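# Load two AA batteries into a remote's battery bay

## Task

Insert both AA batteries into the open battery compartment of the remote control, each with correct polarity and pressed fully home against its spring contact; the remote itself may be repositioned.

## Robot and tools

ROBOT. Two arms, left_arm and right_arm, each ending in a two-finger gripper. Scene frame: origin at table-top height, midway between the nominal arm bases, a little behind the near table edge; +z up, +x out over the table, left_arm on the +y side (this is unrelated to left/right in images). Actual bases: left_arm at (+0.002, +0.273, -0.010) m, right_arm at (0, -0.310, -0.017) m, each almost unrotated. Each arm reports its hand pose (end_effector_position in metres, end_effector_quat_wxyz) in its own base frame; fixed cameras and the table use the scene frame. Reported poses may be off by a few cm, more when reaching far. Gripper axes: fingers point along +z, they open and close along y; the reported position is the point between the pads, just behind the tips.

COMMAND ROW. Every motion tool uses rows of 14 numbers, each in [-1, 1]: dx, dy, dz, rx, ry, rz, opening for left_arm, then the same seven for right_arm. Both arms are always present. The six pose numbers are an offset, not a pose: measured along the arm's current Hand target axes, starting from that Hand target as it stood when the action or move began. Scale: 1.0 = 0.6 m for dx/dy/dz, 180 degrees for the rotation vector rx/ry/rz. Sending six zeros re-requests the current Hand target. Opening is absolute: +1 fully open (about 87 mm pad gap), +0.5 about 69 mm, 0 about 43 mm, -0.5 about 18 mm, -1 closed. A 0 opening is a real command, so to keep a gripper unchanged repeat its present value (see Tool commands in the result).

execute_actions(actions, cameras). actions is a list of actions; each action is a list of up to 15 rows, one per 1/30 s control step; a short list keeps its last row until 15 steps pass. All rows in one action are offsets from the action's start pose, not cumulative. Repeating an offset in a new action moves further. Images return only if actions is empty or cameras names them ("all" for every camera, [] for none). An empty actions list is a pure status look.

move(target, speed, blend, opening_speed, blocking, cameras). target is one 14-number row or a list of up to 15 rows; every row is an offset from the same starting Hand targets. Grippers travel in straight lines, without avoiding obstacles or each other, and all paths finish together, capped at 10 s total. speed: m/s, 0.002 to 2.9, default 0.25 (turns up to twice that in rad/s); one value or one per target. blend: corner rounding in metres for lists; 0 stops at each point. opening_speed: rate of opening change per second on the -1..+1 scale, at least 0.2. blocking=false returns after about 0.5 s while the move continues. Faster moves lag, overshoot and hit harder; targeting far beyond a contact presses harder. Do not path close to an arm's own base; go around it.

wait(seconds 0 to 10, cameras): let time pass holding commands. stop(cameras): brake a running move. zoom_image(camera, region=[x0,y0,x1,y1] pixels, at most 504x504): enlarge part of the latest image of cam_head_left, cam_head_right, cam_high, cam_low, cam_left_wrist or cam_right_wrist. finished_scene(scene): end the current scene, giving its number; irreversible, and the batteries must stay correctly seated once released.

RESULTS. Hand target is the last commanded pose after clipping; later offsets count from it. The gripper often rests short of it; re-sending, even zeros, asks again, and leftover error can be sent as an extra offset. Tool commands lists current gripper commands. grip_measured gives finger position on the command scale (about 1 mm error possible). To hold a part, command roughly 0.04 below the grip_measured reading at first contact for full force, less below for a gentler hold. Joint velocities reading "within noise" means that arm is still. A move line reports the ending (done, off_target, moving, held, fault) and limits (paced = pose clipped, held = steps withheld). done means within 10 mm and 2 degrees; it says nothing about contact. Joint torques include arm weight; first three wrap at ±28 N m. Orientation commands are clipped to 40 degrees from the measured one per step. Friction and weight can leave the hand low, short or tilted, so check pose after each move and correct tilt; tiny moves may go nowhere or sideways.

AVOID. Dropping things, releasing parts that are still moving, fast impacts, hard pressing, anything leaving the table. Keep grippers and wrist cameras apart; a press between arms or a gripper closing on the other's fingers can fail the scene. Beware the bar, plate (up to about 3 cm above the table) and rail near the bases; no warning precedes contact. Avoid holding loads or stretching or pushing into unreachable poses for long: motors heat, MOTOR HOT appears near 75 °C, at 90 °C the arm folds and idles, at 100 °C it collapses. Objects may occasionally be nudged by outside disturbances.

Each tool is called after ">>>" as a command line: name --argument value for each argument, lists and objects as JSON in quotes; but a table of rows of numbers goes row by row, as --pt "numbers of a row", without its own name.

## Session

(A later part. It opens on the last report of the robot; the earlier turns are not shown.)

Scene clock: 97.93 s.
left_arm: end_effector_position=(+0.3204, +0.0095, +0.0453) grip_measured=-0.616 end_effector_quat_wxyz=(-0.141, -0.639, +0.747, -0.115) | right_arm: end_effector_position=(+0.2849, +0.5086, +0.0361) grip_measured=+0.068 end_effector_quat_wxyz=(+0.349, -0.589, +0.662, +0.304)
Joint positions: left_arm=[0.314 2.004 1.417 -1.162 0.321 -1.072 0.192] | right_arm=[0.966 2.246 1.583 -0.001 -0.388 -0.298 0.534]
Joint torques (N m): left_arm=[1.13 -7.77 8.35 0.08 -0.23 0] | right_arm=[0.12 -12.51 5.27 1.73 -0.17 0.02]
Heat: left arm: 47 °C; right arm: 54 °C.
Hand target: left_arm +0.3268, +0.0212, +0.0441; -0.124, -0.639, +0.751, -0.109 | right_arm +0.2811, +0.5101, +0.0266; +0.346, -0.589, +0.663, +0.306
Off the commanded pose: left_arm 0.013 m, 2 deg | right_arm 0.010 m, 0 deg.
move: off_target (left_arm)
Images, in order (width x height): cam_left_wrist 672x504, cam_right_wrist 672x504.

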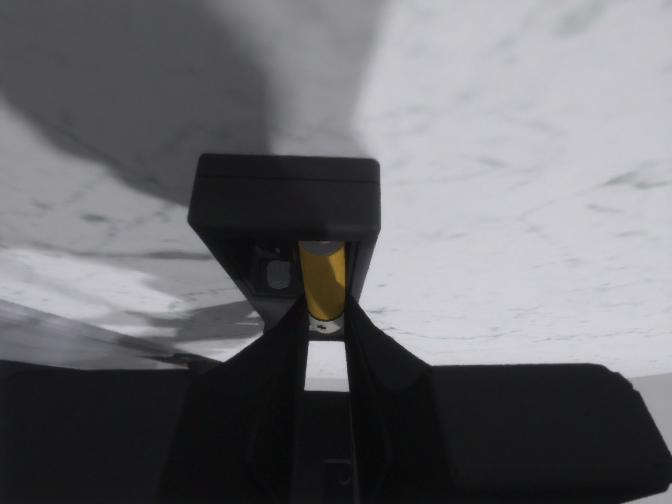

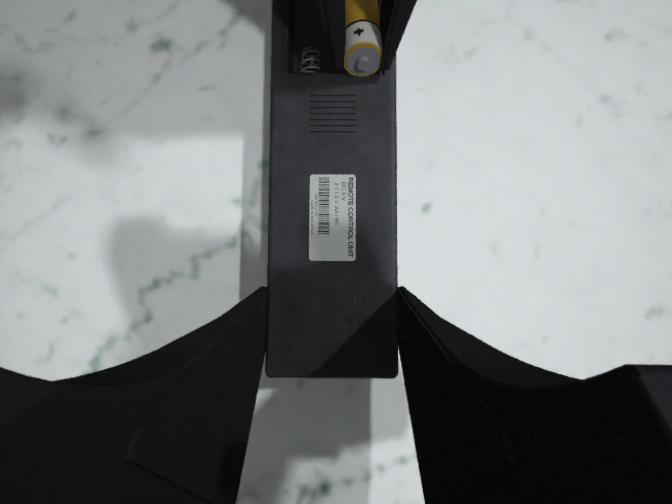

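>>> move --target '[0.0223, 0, 0.0067, 0,0,0, -0.66, 0,0,0,0,0,0,0.0]' --cameras '["cam_right_wrist", "cam_left_wrist", "cam_low"]' --speed 0.05

>>> zoom_image --camera "cam_left_wrist" --region '[200, 120, 400, 320]'

>>> zoom_image --camera "cam_right_wrist" --region '[320, 0, 420, 100]'

Scene clock: 101.67 s.
left_arm: end_effector_position=(+0.3207, +0.0060, +0.0453) grip_measured=-0.616 end_effector_quat_wxyz=(-0.141, -0.636, +0.750, -0.114) | right_arm: end_effector_position=(+0.2849, +0.5086, +0.0361) grip_measured=+0.068 end_effector_quat_wxyz=(+0.349, -0.589, +0.662, +0.304)
Joint positions: left_arm=[0.303 2.004 1.417 -1.162 0.321 -1.075 0.192] | right_arm=[0.966 2.246 1.583 -0.001 -0.388 -0.298 0.534]
Joint torques (N m): left_arm=[-0.73 -9.95 5.44 0.26 -0.13 -0.31] | right_arm=[0.12 -12.51 5.27 1.73 -0.17 0.02]
Heat: left arm: 47 °C; right arm: 54 °C.
Hand target: left_arm +0.3245, +0.0073, +0.0446; -0.124, -0.639, +0.751, -0.109 | right_arm +0.2811, +0.5101, +0.0266; +0.346, -0.589, +0.663, +0.306
Off the commanded pose: left_arm 0.004 m, 2 deg | right_arm 0.010 m, 0 deg.
move: done
Images, in order (width x height): cam_low 504x504, cam_left_wrist 672x504, cam_right_wrist 672x504.

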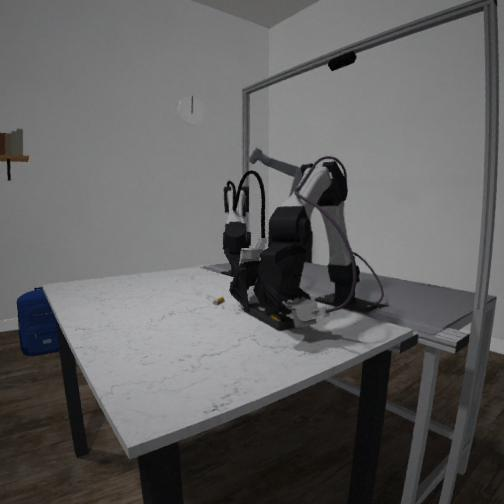

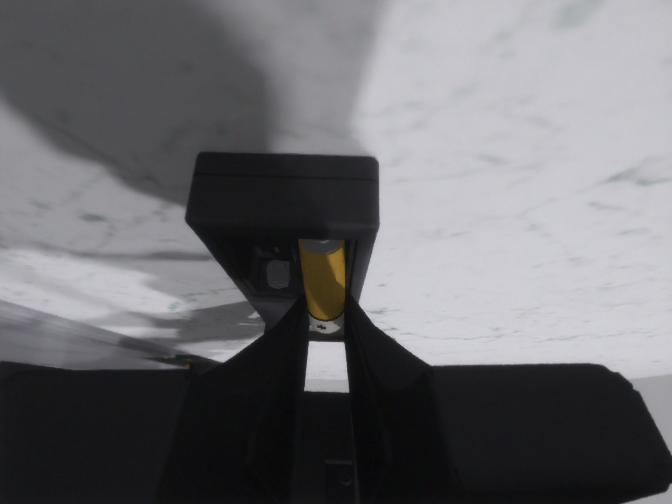

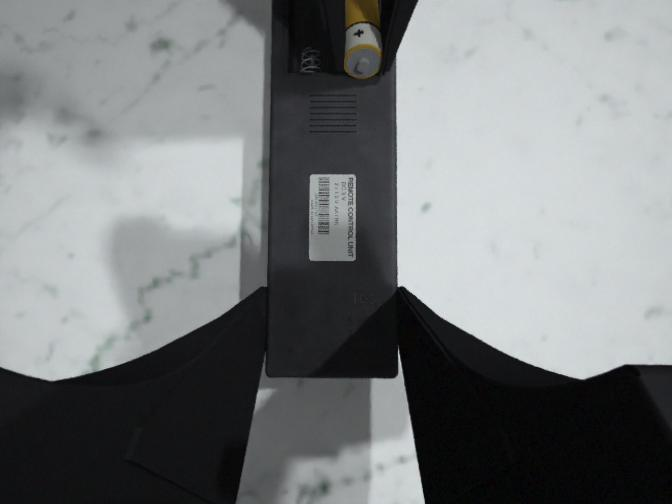

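Scaled by 2.520.

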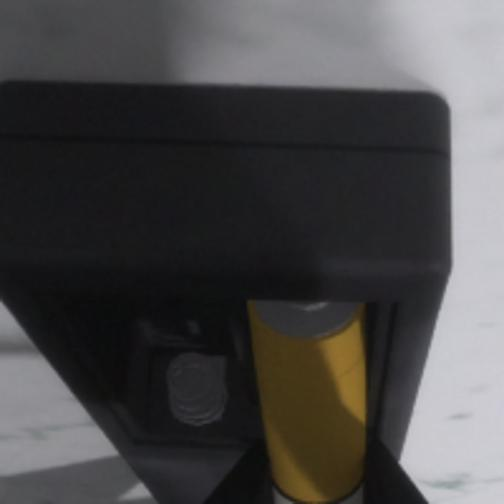

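Scaled by 5.040.

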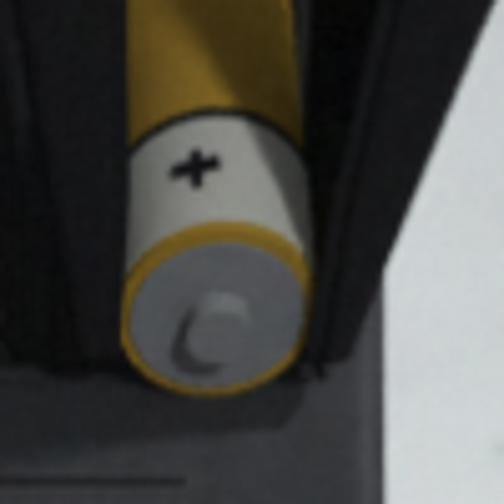

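>>> move --target '[0,0,0, 0,0,0, -0.45, 0,0,0,0,0,0,0.0]' --cameras '["cam_right_wrist", "cam_left_wrist"]' --speed 0.05 --opening_speed 0.3

>>> zoom_image --camera "cam_left_wrist" --region '[220, 200, 420, 380]'

>>> zoom_image --camera "cam_right_wrist" --region '[320, 0, 420, 100]'

Scene clock: 103.00 s.
left_arm: end_effector_position=(+0.3205, +0.0040, +0.0454) grip_measured=-0.450 end_effector_quat_wxyz=(-0.142, -0.634, +0.751, -0.113) | right_arm: end_effector_position=(+0.2849, +0.5086, +0.0361) grip_measured=+0.068 end_effector_quat_wxyz=(+0.349, -0.589, +0.662, +0.304)
Joint positions: left_arm=[0.297 2.004 1.417 -1.163 0.321 -1.076 0.275] | right_arm=[0.966 2.246 1.583 -0.001 -0.388 -0.298 0.534]
Joint torques (N m): left_arm=[-0.34 -9.87 5.24 0.26 -0.13 -0.3] | right_arm=[0.12 -12.51 5.27 1.73 -0.17 0.02]
Heat: left arm: 47 °C; right arm: 54 °C.
Hand target: left_arm +0.3246, +0.0074, +0.0446; -0.124, -0.639, +0.751, -0.109 | right_arm +0.2811, +0.5101, +0.0266; +0.346, -0.589, +0.663, +0.306
Off the commanded pose: left_arm 0.005 m, 2 deg | right_arm 0.010 m, 0 deg.
move: done
Images, in order (width x height): cam_left_wrist 672x504, cam_right_wrist 672x504.

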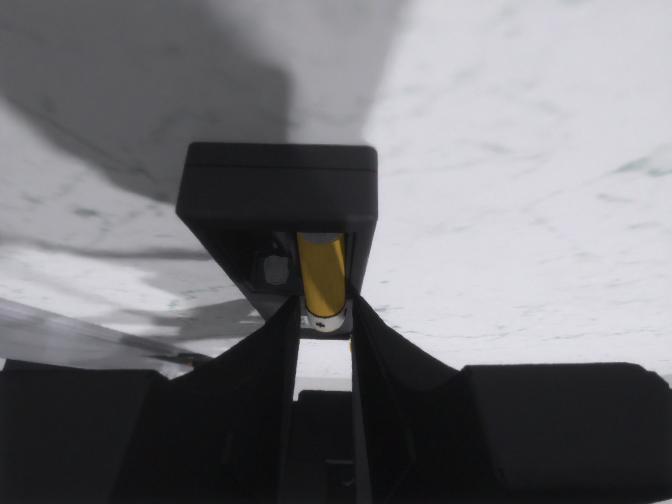

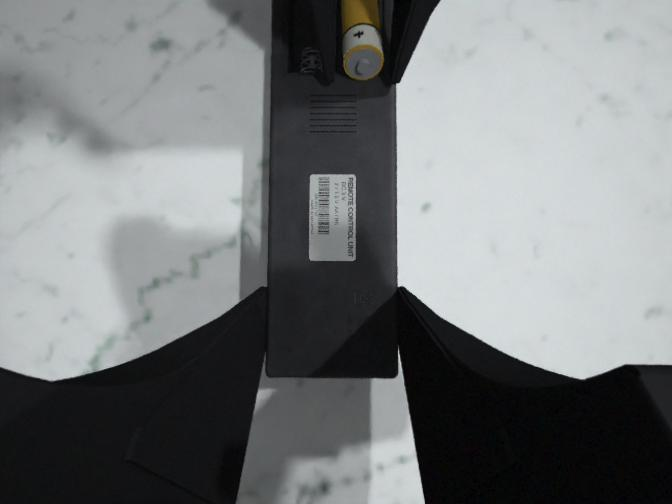

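Scaled by 2.520.

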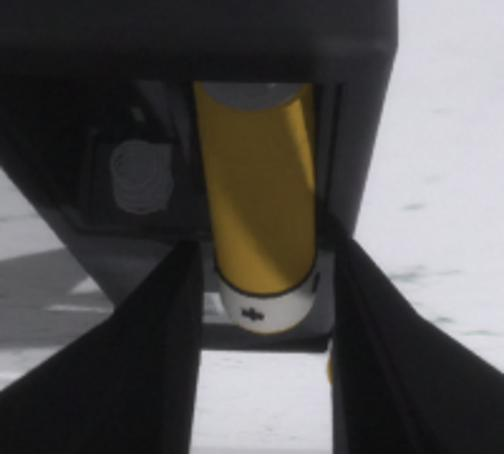

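Scaled by 5.040.

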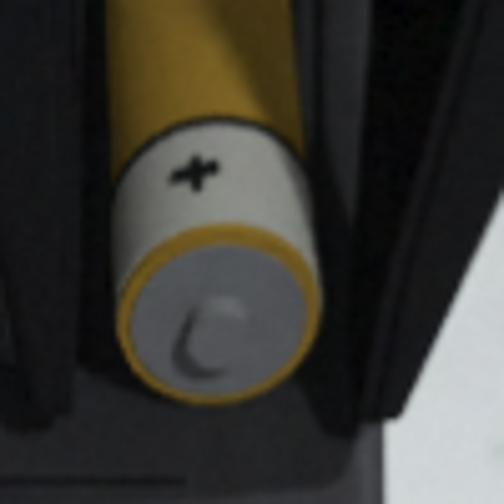

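>>> move --target '[0.0125,0.0017,-0.002, 0,0,0, -0.45, 0,0,0,0,0,0,0.0]' --cameras '["cam_right_wrist", "cam_left_wrist"]' --speed 0.05

>>> zoom_image --camera "cam_left_wrist" --region '[220, 200, 420, 380]'

>>> zoom_image --camera "cam_right_wrist" --region '[320, 0, 420, 100]'

Scene clock: 104.57 s.
left_arm: end_effector_position=(+0.3214, -0.0014, +0.0459) grip_measured=-0.450 end_effector_quat_wxyz=(-0.140, -0.635, +0.752, -0.113) | right_arm: end_effector_position=(+0.2849, +0.5086, +0.0361) grip_measured=+0.068 end_effector_quat_wxyz=(+0.349, -0.589, +0.662, +0.304)
Joint positions: left_arm=[0.281 1.996 1.409 -1.154 0.321 -1.094 0.275] | right_arm=[0.966 2.246 1.583 -0.001 -0.388 -0.298 0.534]
Joint torques (N m): left_arm=[-0.18 -10.69 4.82 0.18 -0.11 -0.26] | right_arm=[0.12 -12.51 5.27 1.73 -0.17 0.02]
Heat: left arm: 46 °C; right arm: 55 °C.
Hand target: left_arm +0.3225, +0.0009, +0.0483; -0.124, -0.639, +0.751, -0.109 | right_arm +0.2811, +0.5101, +0.0266; +0.346, -0.589, +0.663, +0.306
Off the commanded pose: left_arm 0.003 m, 2 deg | right_arm 0.010 m, 0 deg.
move: done
Images, in order (width x height): cam_left_wrist 672x504, cam_right_wrist 672x504.

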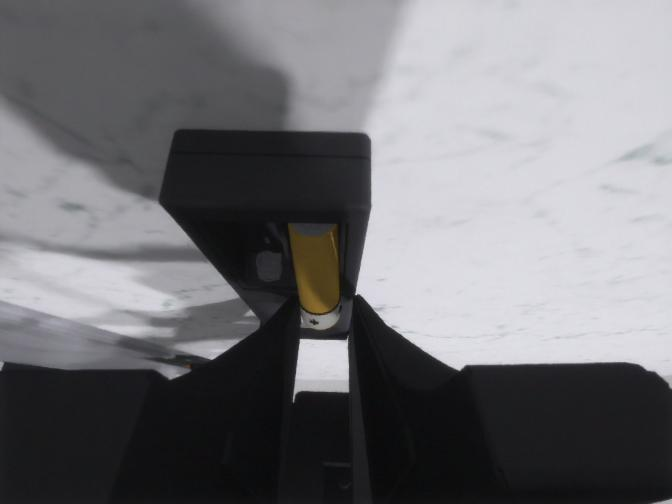

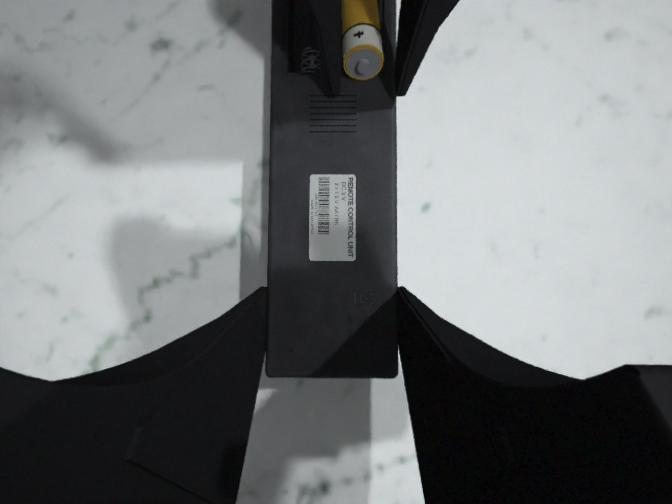

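Scaled by 2.520.

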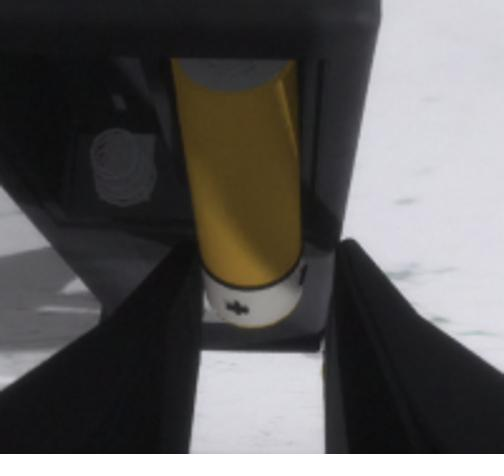

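Scaled by 5.040.

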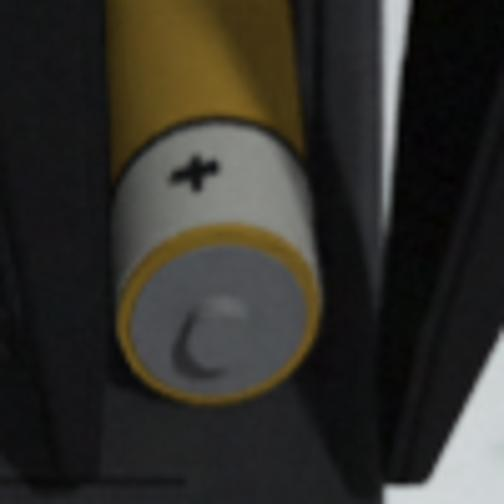

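>>> move --target '[0.0033,0.0062,0, 0,0,0, -0.45, 0,0,0,0,0,0,0.0]' --cameras '["cam_right_wrist", "cam_left_wrist"]' --speed 0.05

>>> zoom_image --camera "cam_left_wrist" --region '[220, 200, 420, 380]'

>>> zoom_image --camera "cam_right_wrist" --region '[320, 0, 420, 100]'

Scene clock: 106.23 s.
left_arm: end_effector_position=(+0.3194, -0.0020, +0.0459) grip_measured=-0.450 end_effector_quat_wxyz=(-0.137, -0.635, +0.751, -0.114) | right_arm: end_effector_position=(+0.2849, +0.5086, +0.0361) grip_measured=+0.068 end_effector_quat_wxyz=(+0.349, -0.589, +0.662, +0.304)
Joint positions: left_arm=[0.281 1.981 1.389 -1.141 0.321 -1.097 0.275] | right_arm=[0.966 2.246 1.583 -0.001 -0.388 -0.298 0.534]
Joint torques (N m): left_arm=[-0.08 -10.86 4.92 0.1 -0.13 -0.24] | right_arm=[0.12 -12.51 5.27 1.73 -0.17 0.02]
Heat: left arm: 46 °C; right arm: 55 °C.
Hand target: left_arm +0.3184, -0.0004, +0.0488; -0.124, -0.639, +0.751, -0.109 | right_arm +0.2811, +0.5101, +0.0266; +0.346, -0.589, +0.663, +0.306
Off the commanded pose: left_arm 0.004 m, 2 deg | right_arm 0.010 m, 0 deg.
move: done
Images, in order (width x height): cam_left_wrist 672x504, cam_right_wrist 672x504.

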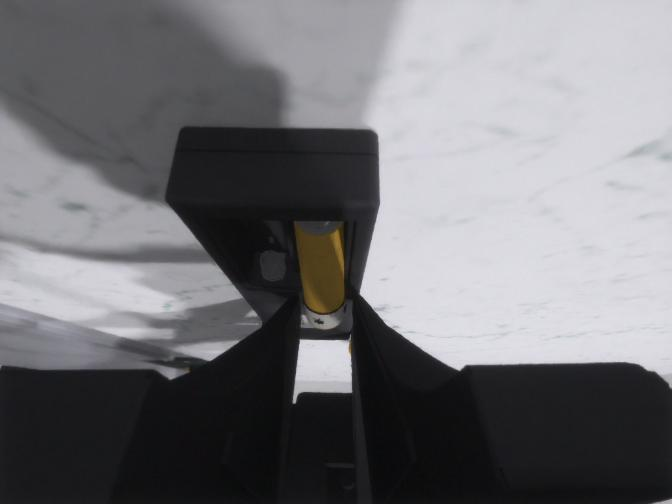

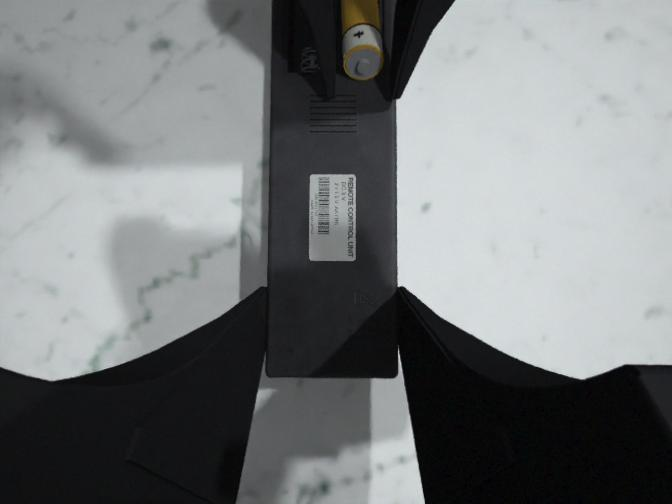

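Scaled by 2.520.

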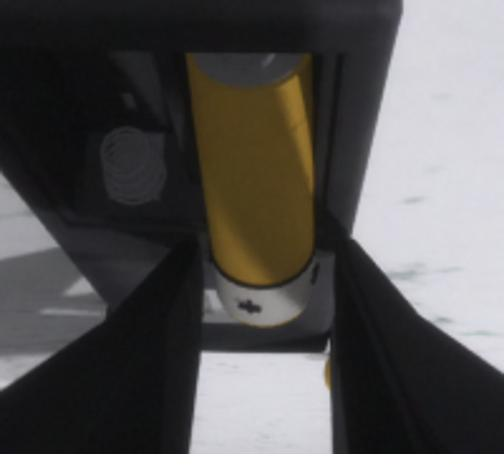

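Scaled by 5.040.

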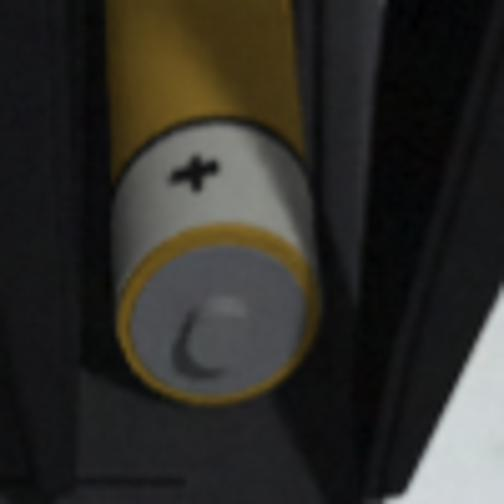

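>>> move --target '[0,0,0, 0,0,0, -0.66, 0,0,0,0,0,0,0.0]' --cameras '["cam_right_wrist", "cam_left_wrist"]' --opening_speed 0.4

>>> zoom_image --camera "cam_left_wrist" --region '[220, 200, 420, 380]'

>>> zoom_image --camera "cam_right_wrist" --region '[320, 0, 420, 100]'

Scene clock: 107.33 s.
left_arm: end_effector_position=(+0.3194, -0.0026, +0.0459) grip_measured=-0.623 end_effector_quat_wxyz=(-0.137, -0.635, +0.752, -0.114) | right_arm: end_effector_position=(+0.2849, +0.5086, +0.0361) grip_measured=+0.068 end_effector_quat_wxyz=(+0.349, -0.589, +0.662, +0.304)
Joint positions: left_arm=[0.279 1.981 1.389 -1.141 0.321 -1.097 0.188] | right_arm=[0.966 2.246 1.583 -0.001 -0.388 -0.298 0.534]
Joint torques (N m): left_arm=[-0.14 -10.71 4.72 0.13 -0.12 -0.22] | right_arm=[0.12 -12.51 5.29 1.73 -0.17 0.02]
Heat: left arm: 46 °C; right arm: 55 °C.
Hand target: left_arm +0.3185, -0.0004, +0.0488; -0.124, -0.639, +0.751, -0.109 | right_arm +0.2811, +0.5101, +0.0266; +0.346, -0.589, +0.663, +0.306
Off the commanded pose: left_arm 0.004 m, 2 deg | right_arm 0.010 m, 0 deg.
move: done
Images, in order (width x height): cam_left_wrist 672x504, cam_right_wrist 672x504.

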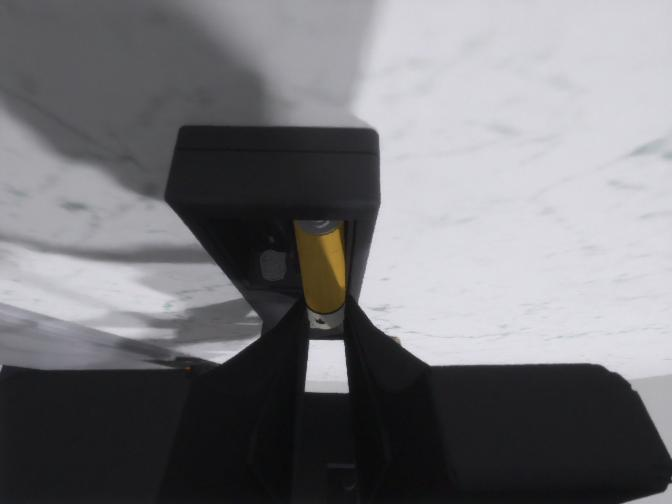

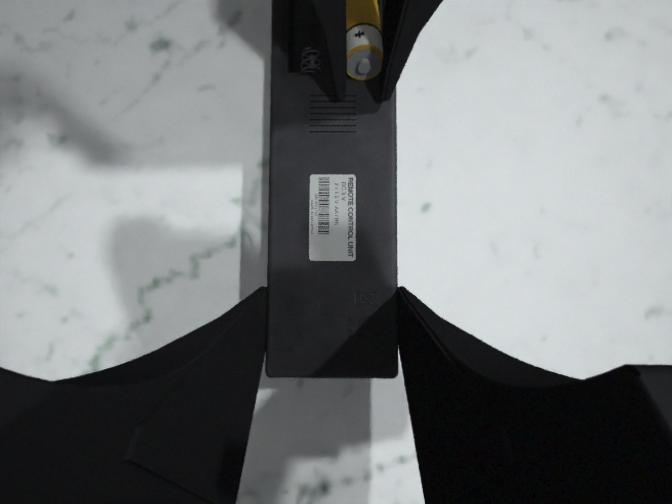

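Scaled by 2.520.

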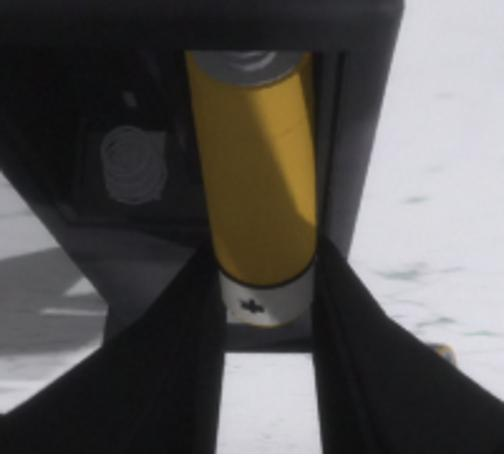

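Scaled by 5.040.

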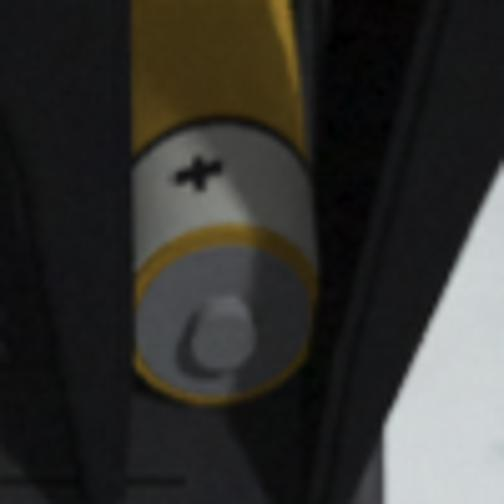

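>>> move --target '[-0.0192,0,-0.0057, 0,0,0, -0.67, 0,0,0,0,0,0,0.0]' --cameras '["cam_right_wrist", "cam_left_wrist"]' --speed 0.05

>>> zoom_image --camera "cam_left_wrist" --region '[220, 200, 420, 380]'

>>> zoom_image --camera "cam_right_wrist" --region '[320, 0, 420, 100]'

Scene clock: 108.90 s.
left_arm: end_effector_position=(+0.3174, +0.0013, +0.0464) grip_measured=-0.623 end_effector_quat_wxyz=(-0.139, -0.638, +0.749, -0.114) | right_arm: end_effector_position=(+0.2833, +0.5098, +0.0363) grip_measured=+0.068 end_effector_quat_wxyz=(+0.350, -0.590, +0.661, +0.305)
Joint positions: left_arm=[0.293 1.981 1.389 -1.15 0.321 -1.092 0.188] | right_arm=[0.969 2.246 1.583 0.001 -0.388 -0.298 0.534]
Joint torques (N m): left_arm=[1.37 -8.94 7.34 0.04 -0.19 0.03] | right_arm=[-0.16 -12.51 5.29 1.72 -0.17 0.02]
Heat: left arm: 46 °C; right arm: 55 °C.
Hand target: left_arm +0.3204, +0.0116, +0.0483; -0.124, -0.639, +0.751, -0.109 | right_arm +0.2812, +0.5101, +0.0266; +0.346, -0.589, +0.663, +0.306
Off the commanded pose: left_arm 0.011 m, 2 deg | right_arm 0.010 m, 1 deg.
move: off_target (left_arm)
Images, in order (width x height): cam_left_wrist 672x504, cam_right_wrist 672x504.

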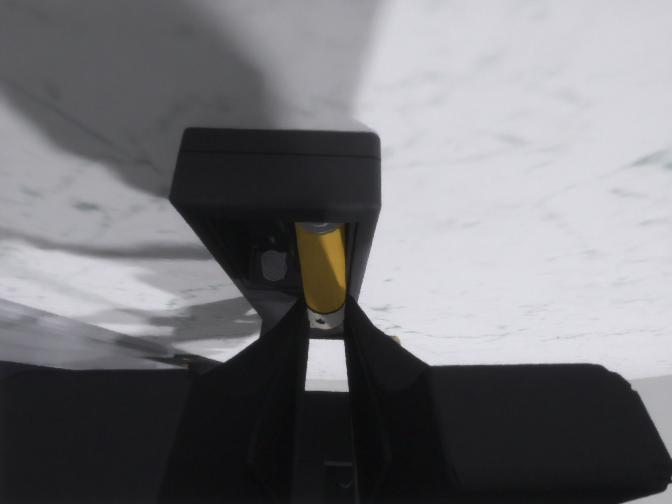

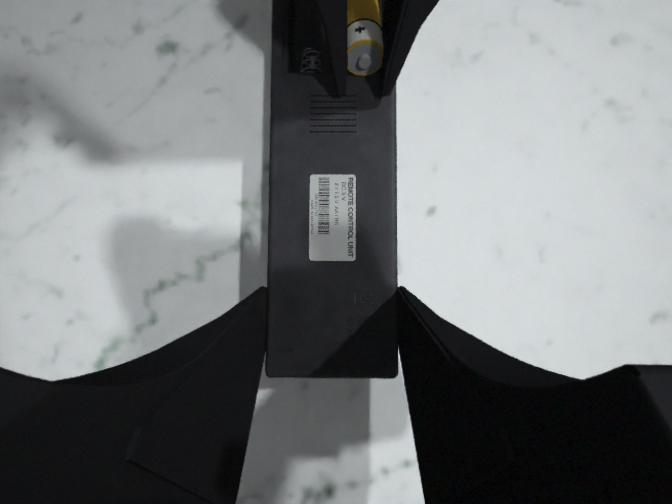

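Scaled by 2.520.

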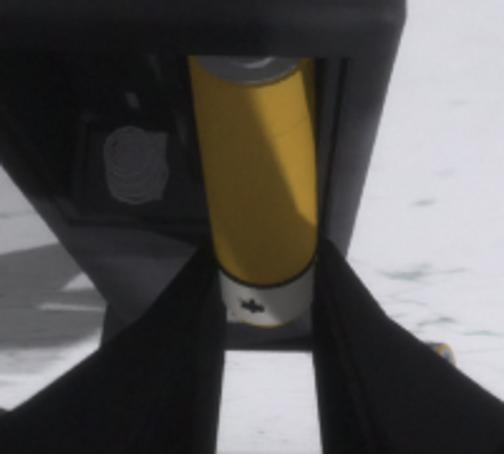

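Scaled by 5.040.

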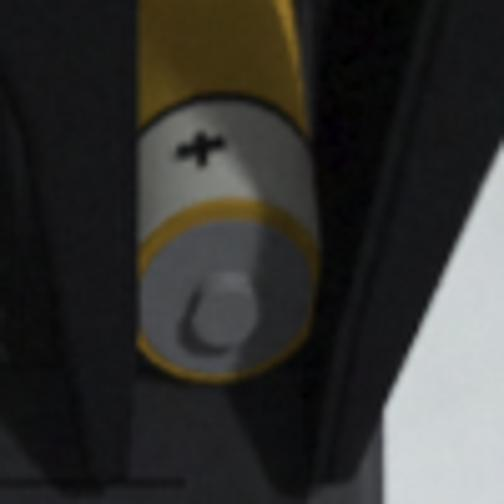

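>>> move --target '[-0.0128,0,-0.0038, 0,0,0, -0.67, 0,0,0,0,0,0,0.0]' --cameras '["cam_right_wrist", "cam_left_wrist"]' --speed 0.05

>>> zoom_image --camera "cam_left_wrist" --region '[220, 200, 420, 380]'

>>> zoom_image --camera "cam_right_wrist" --region '[320, 0, 420, 100]'

Scene clock: 110.20 s.
left_arm: end_effector_position=(+0.3136, +0.0048, +0.0466) grip_measured=-0.623 end_effector_quat_wxyz=(-0.146, -0.637, +0.748, -0.115) | right_arm: end_effector_position=(+0.2806, +0.5117, +0.0366) grip_measured=+0.068 end_effector_quat_wxyz=(+0.349, -0.592, +0.658, +0.306)
Joint positions: left_arm=[0.308 1.984 1.389 -1.164 0.325 -1.071 0.188] | right_arm=[0.975 2.246 1.583 0.003 -0.388 -0.298 0.534]
Joint torques (N m): left_arm=[1.62 -8.1 9.21 0.01 -0.24 -0.01] | right_arm=[-0.57 -12.51 5.29 1.7 -0.17 0.02]
Heat: left arm: 46 °C; right arm: 55 °C.
Hand target: left_arm +0.3217, +0.0194, +0.0479; -0.124, -0.639, +0.751, -0.109 | right_arm +0.2811, +0.5102, +0.0266; +0.346, -0.589, +0.663, +0.306
Off the commanded pose: left_arm 0.017 m, 3 deg | right_arm 0.010 m, 1 deg.
move: off_target (left_arm)
Images, in order (width x height): cam_left_wrist 672x504, cam_right_wrist 672x504.

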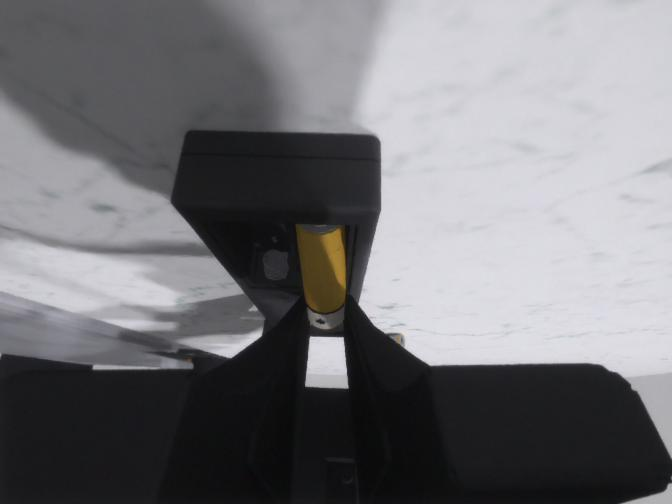

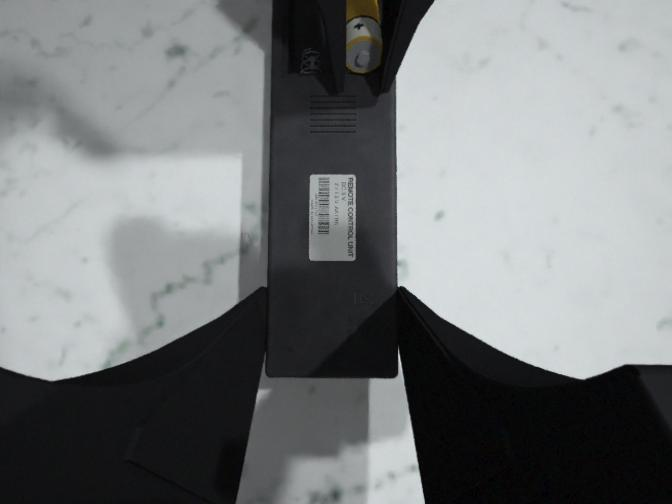

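Scaled by 2.520.

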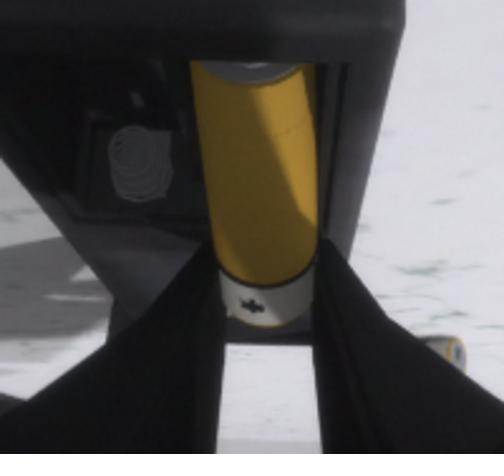

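Scaled by 5.040.

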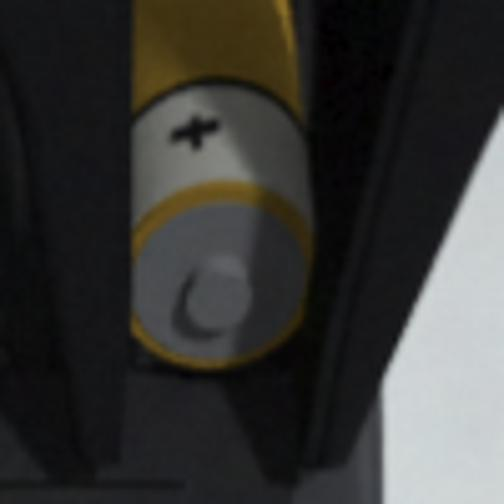

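>>> move --target '[-0.012,0,0.0052, 0,0,0, -0.67, 0,0,0,0,0,0,0.0]' --cameras '["cam_right_wrist", "cam_left_wrist"]' --speed 0.05

>>> zoom_image --camera "cam_left_wrist" --region '[220, 200, 420, 380]'

>>> zoom_image --camera "cam_right_wrist" --region '[320, 0, 420, 100]'

Scene clock: 111.73 s.
left_arm: end_effector_position=(+0.3137, +0.0063, +0.0457) grip_measured=-0.623 end_effector_quat_wxyz=(-0.153, -0.636, +0.747, -0.120) | right_arm: end_effector_position=(+0.2805, +0.5120, +0.0369) grip_measured=+0.068 end_effector_quat_wxyz=(+0.350, -0.592, +0.658, +0.307)
Joint positions: left_arm=[0.319 1.999 1.397 -1.171 0.338 -1.057 0.188] | right_arm=[0.975 2.246 1.583 0.004 -0.388 -0.298 0.534]
Joint torques (N m): left_arm=[1.91 -7.79 8.99 0.15 -0.41 0.02] | right_arm=[-0.61 -12.49 5.27 1.69 -0.17 0.02]
Heat: left arm: 46 °C; right arm: 55 °C.
Hand target: left_arm +0.3226, +0.0252, +0.0426; -0.124, -0.639, +0.751, -0.109 | right_arm +0.2812, +0.5101, +0.0266; +0.346, -0.589, +0.663, +0.306
Off the commanded pose: left_arm 0.021 m, 4 deg | right_arm 0.010 m, 1 deg.
move: off_target (left_arm)
Images, in order (width x height): cam_left_wrist 672x504, cam_right_wrist 672x504.

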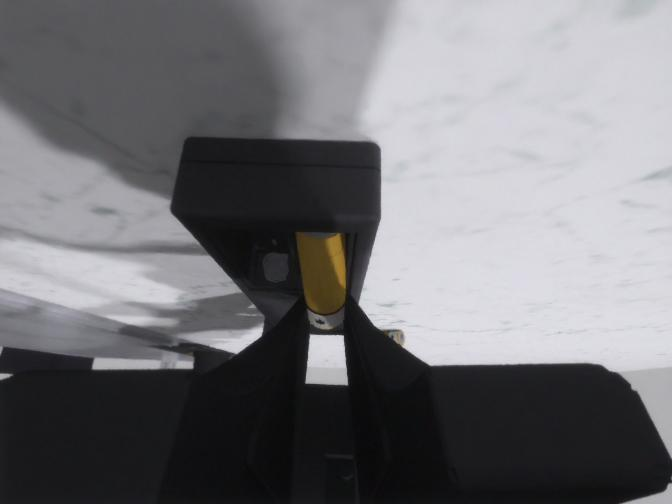

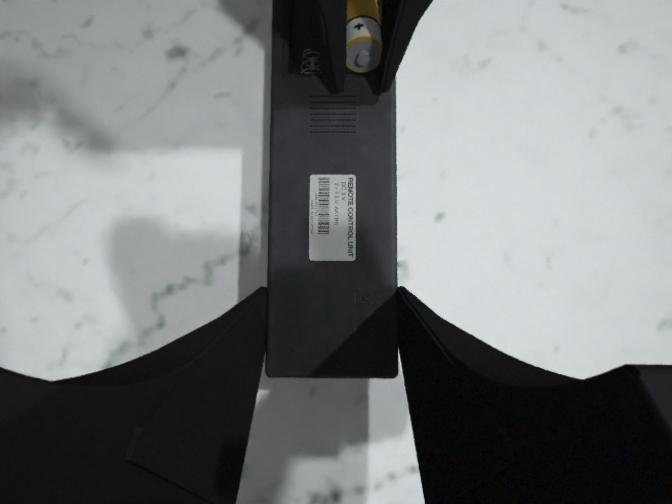

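Scaled by 2.520.

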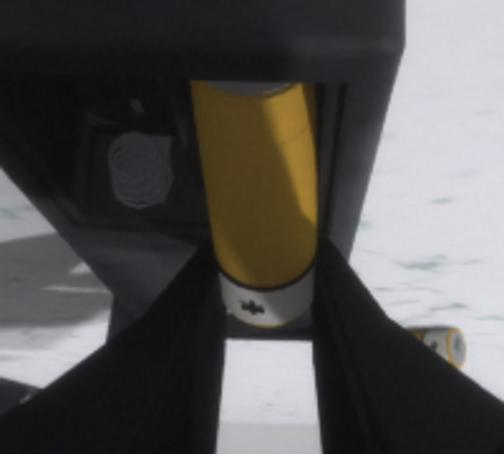

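Scaled by 5.040.

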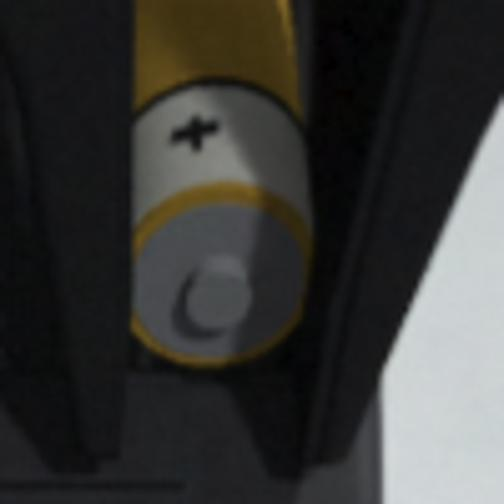

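>>> move --target '[-0.0087,0,0.0113, 0,-0.0444,0, -0.67, 0,0,0,0,0,0,0.0]' --cameras '["cam_right_wrist", "cam_left_wrist"]' --speed 0.05

>>> zoom_image --camera "cam_left_wrist" --region '[220, 200, 420, 380]'

>>> zoom_image --camera "cam_right_wrist" --region '[320, 0, 420, 100]'

Scene clock: 114.57 s.
left_arm: end_effector_position=(+0.3142, +0.0059, +0.0447) grip_measured=-0.623 end_effector_quat_wxyz=(-0.129, -0.637, +0.754, -0.096) | right_arm: end_effector_position=(+0.2805, +0.5120, +0.0361) grip_measured=+0.068 end_effector_quat_wxyz=(+0.349, -0.592, +0.659, +0.307)
Joint positions: left_arm=[0.289 1.97 1.383 -1.148 0.279 -1.092 0.188] | right_arm=[0.975 2.248 1.583 0.005 -0.388 -0.297 0.534]
Joint torques (N m): left_arm=[0.62 -9.87 5.03 0.7 -1.08 -0.33] | right_arm=[-0.61 -12.64 5.29 1.68 -0.17 0]
Heat: left arm: 46 °C; right arm: 56 °C.
Hand target: left_arm +0.3231, +0.0279, +0.0345; -0.071, -0.645, +0.758, -0.064 | right_arm +0.2812, +0.5101, +0.0266; +0.346, -0.589, +0.663, +0.306
Off the commanded pose: left_arm 0.026 m, 8 deg | right_arm 0.010 m, 1 deg.
move: off_target (left_arm)
Images, in order (width x height): cam_left_wrist 672x504, cam_right_wrist 672x504.

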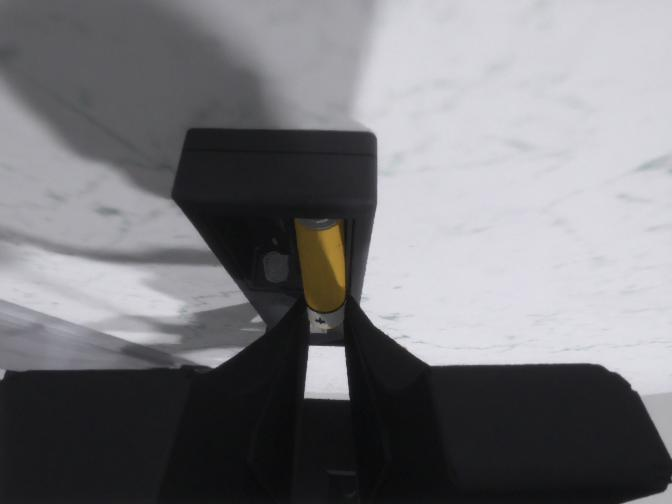

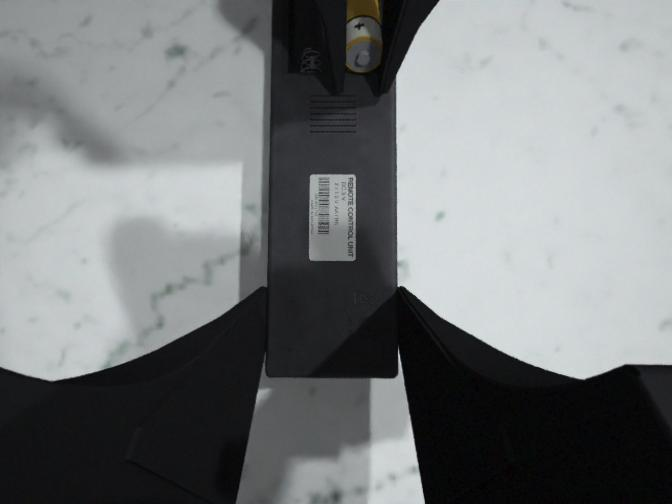

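Scaled by 2.520.

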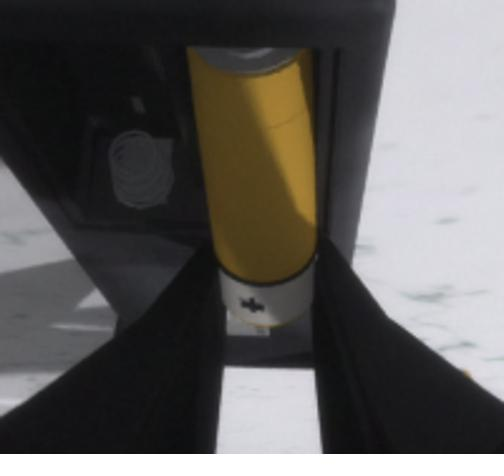

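Scaled by 5.040.

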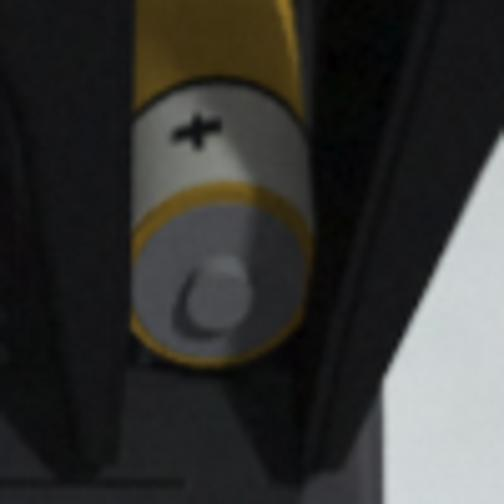

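>>> wait --seconds 0.1 --cameras '["cam_head_left", "cam_head_right", "cam_high", "cam_low"]'

>>> zoom_image --camera "cam_low" --region '[240, 285, 310, 340]'

>>> zoom_image --camera "cam_high" --region '[190, 80, 250, 150]'

>>> zoom_image --camera "cam_head_right" --region '[150, 260, 260, 320]'

Scene clock: 116.20 s.
left_arm: end_effector_position=(+0.3142, +0.0059, +0.0447) grip_measured=-0.623 end_effector_quat_wxyz=(-0.129, -0.637, +0.754, -0.096) | right_arm: end_effector_position=(+0.2805, +0.5120, +0.0361) grip_measured=+0.068 end_effector_quat_wxyz=(+0.349, -0.592, +0.659, +0.307)
Joint positions: left_arm=[0.289 1.97 1.383 -1.148 0.279 -1.092 0.188] | right_arm=[0.975 2.248 1.583 0.005 -0.388 -0.297 0.534]
Joint torques (N m): left_arm=[0.65 -9.92 5.04 0.69 -1.06 -0.24] | right_arm=[-0.59 -12.63 5.29 1.68 -0.17 0]
Heat: left arm: 46 °C; right arm: 57 °C.
Hand target: left_arm +0.3231, +0.0279, +0.0345; -0.071, -0.645, +0.758, -0.064 | right_arm +0.2812, +0.5101, +0.0266; +0.346, -0.589, +0.663, +0.306
Tool commands: left_gripper/opening=-0.67 right_gripper/opening=+0.0
Off the commanded pose: left_arm 0.026 m, 8 deg | right_arm 0.010 m, 1 deg.
wait: 0.10 s; at rest from the start
Images, in order (width x height): cam_head_left 504x504, cam_head_right 504x504, cam_high 504x504, cam_low 504x504.

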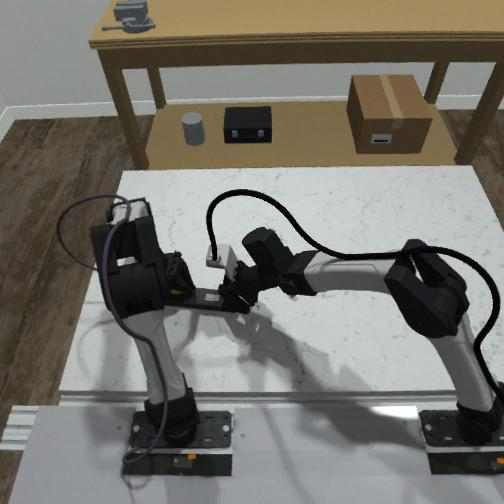

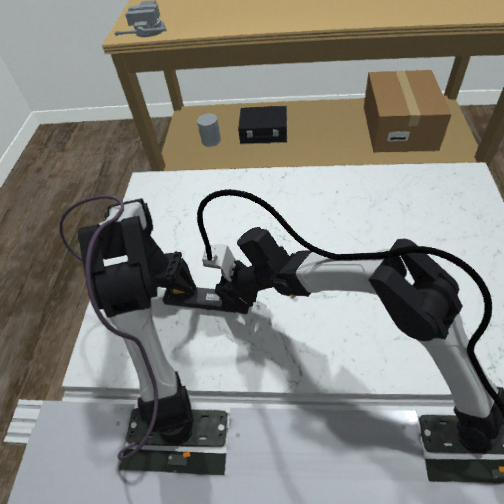

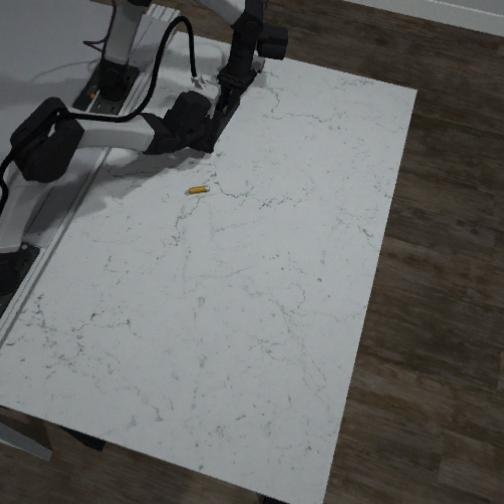

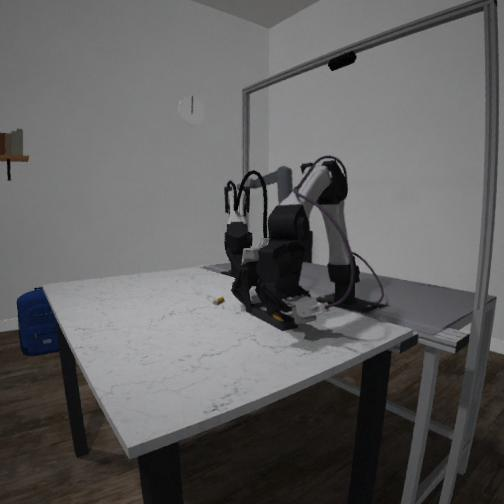

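Scaled by 7.200.

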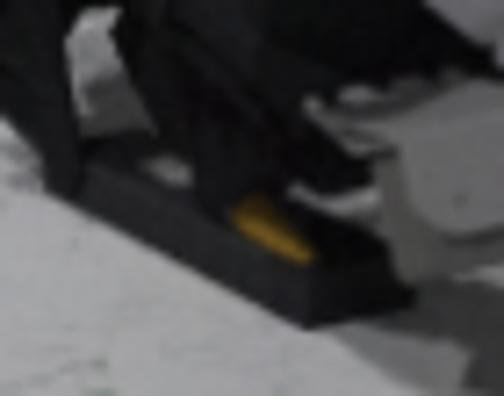

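Scaled by 7.200.

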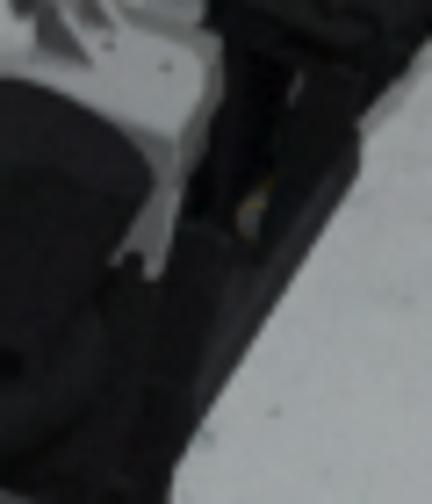

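Scaled by 4.582.

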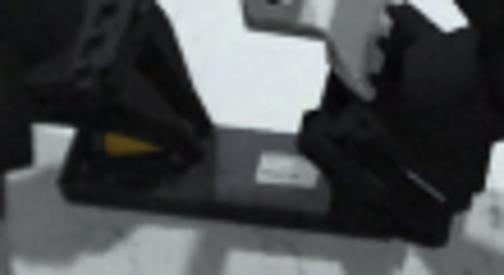

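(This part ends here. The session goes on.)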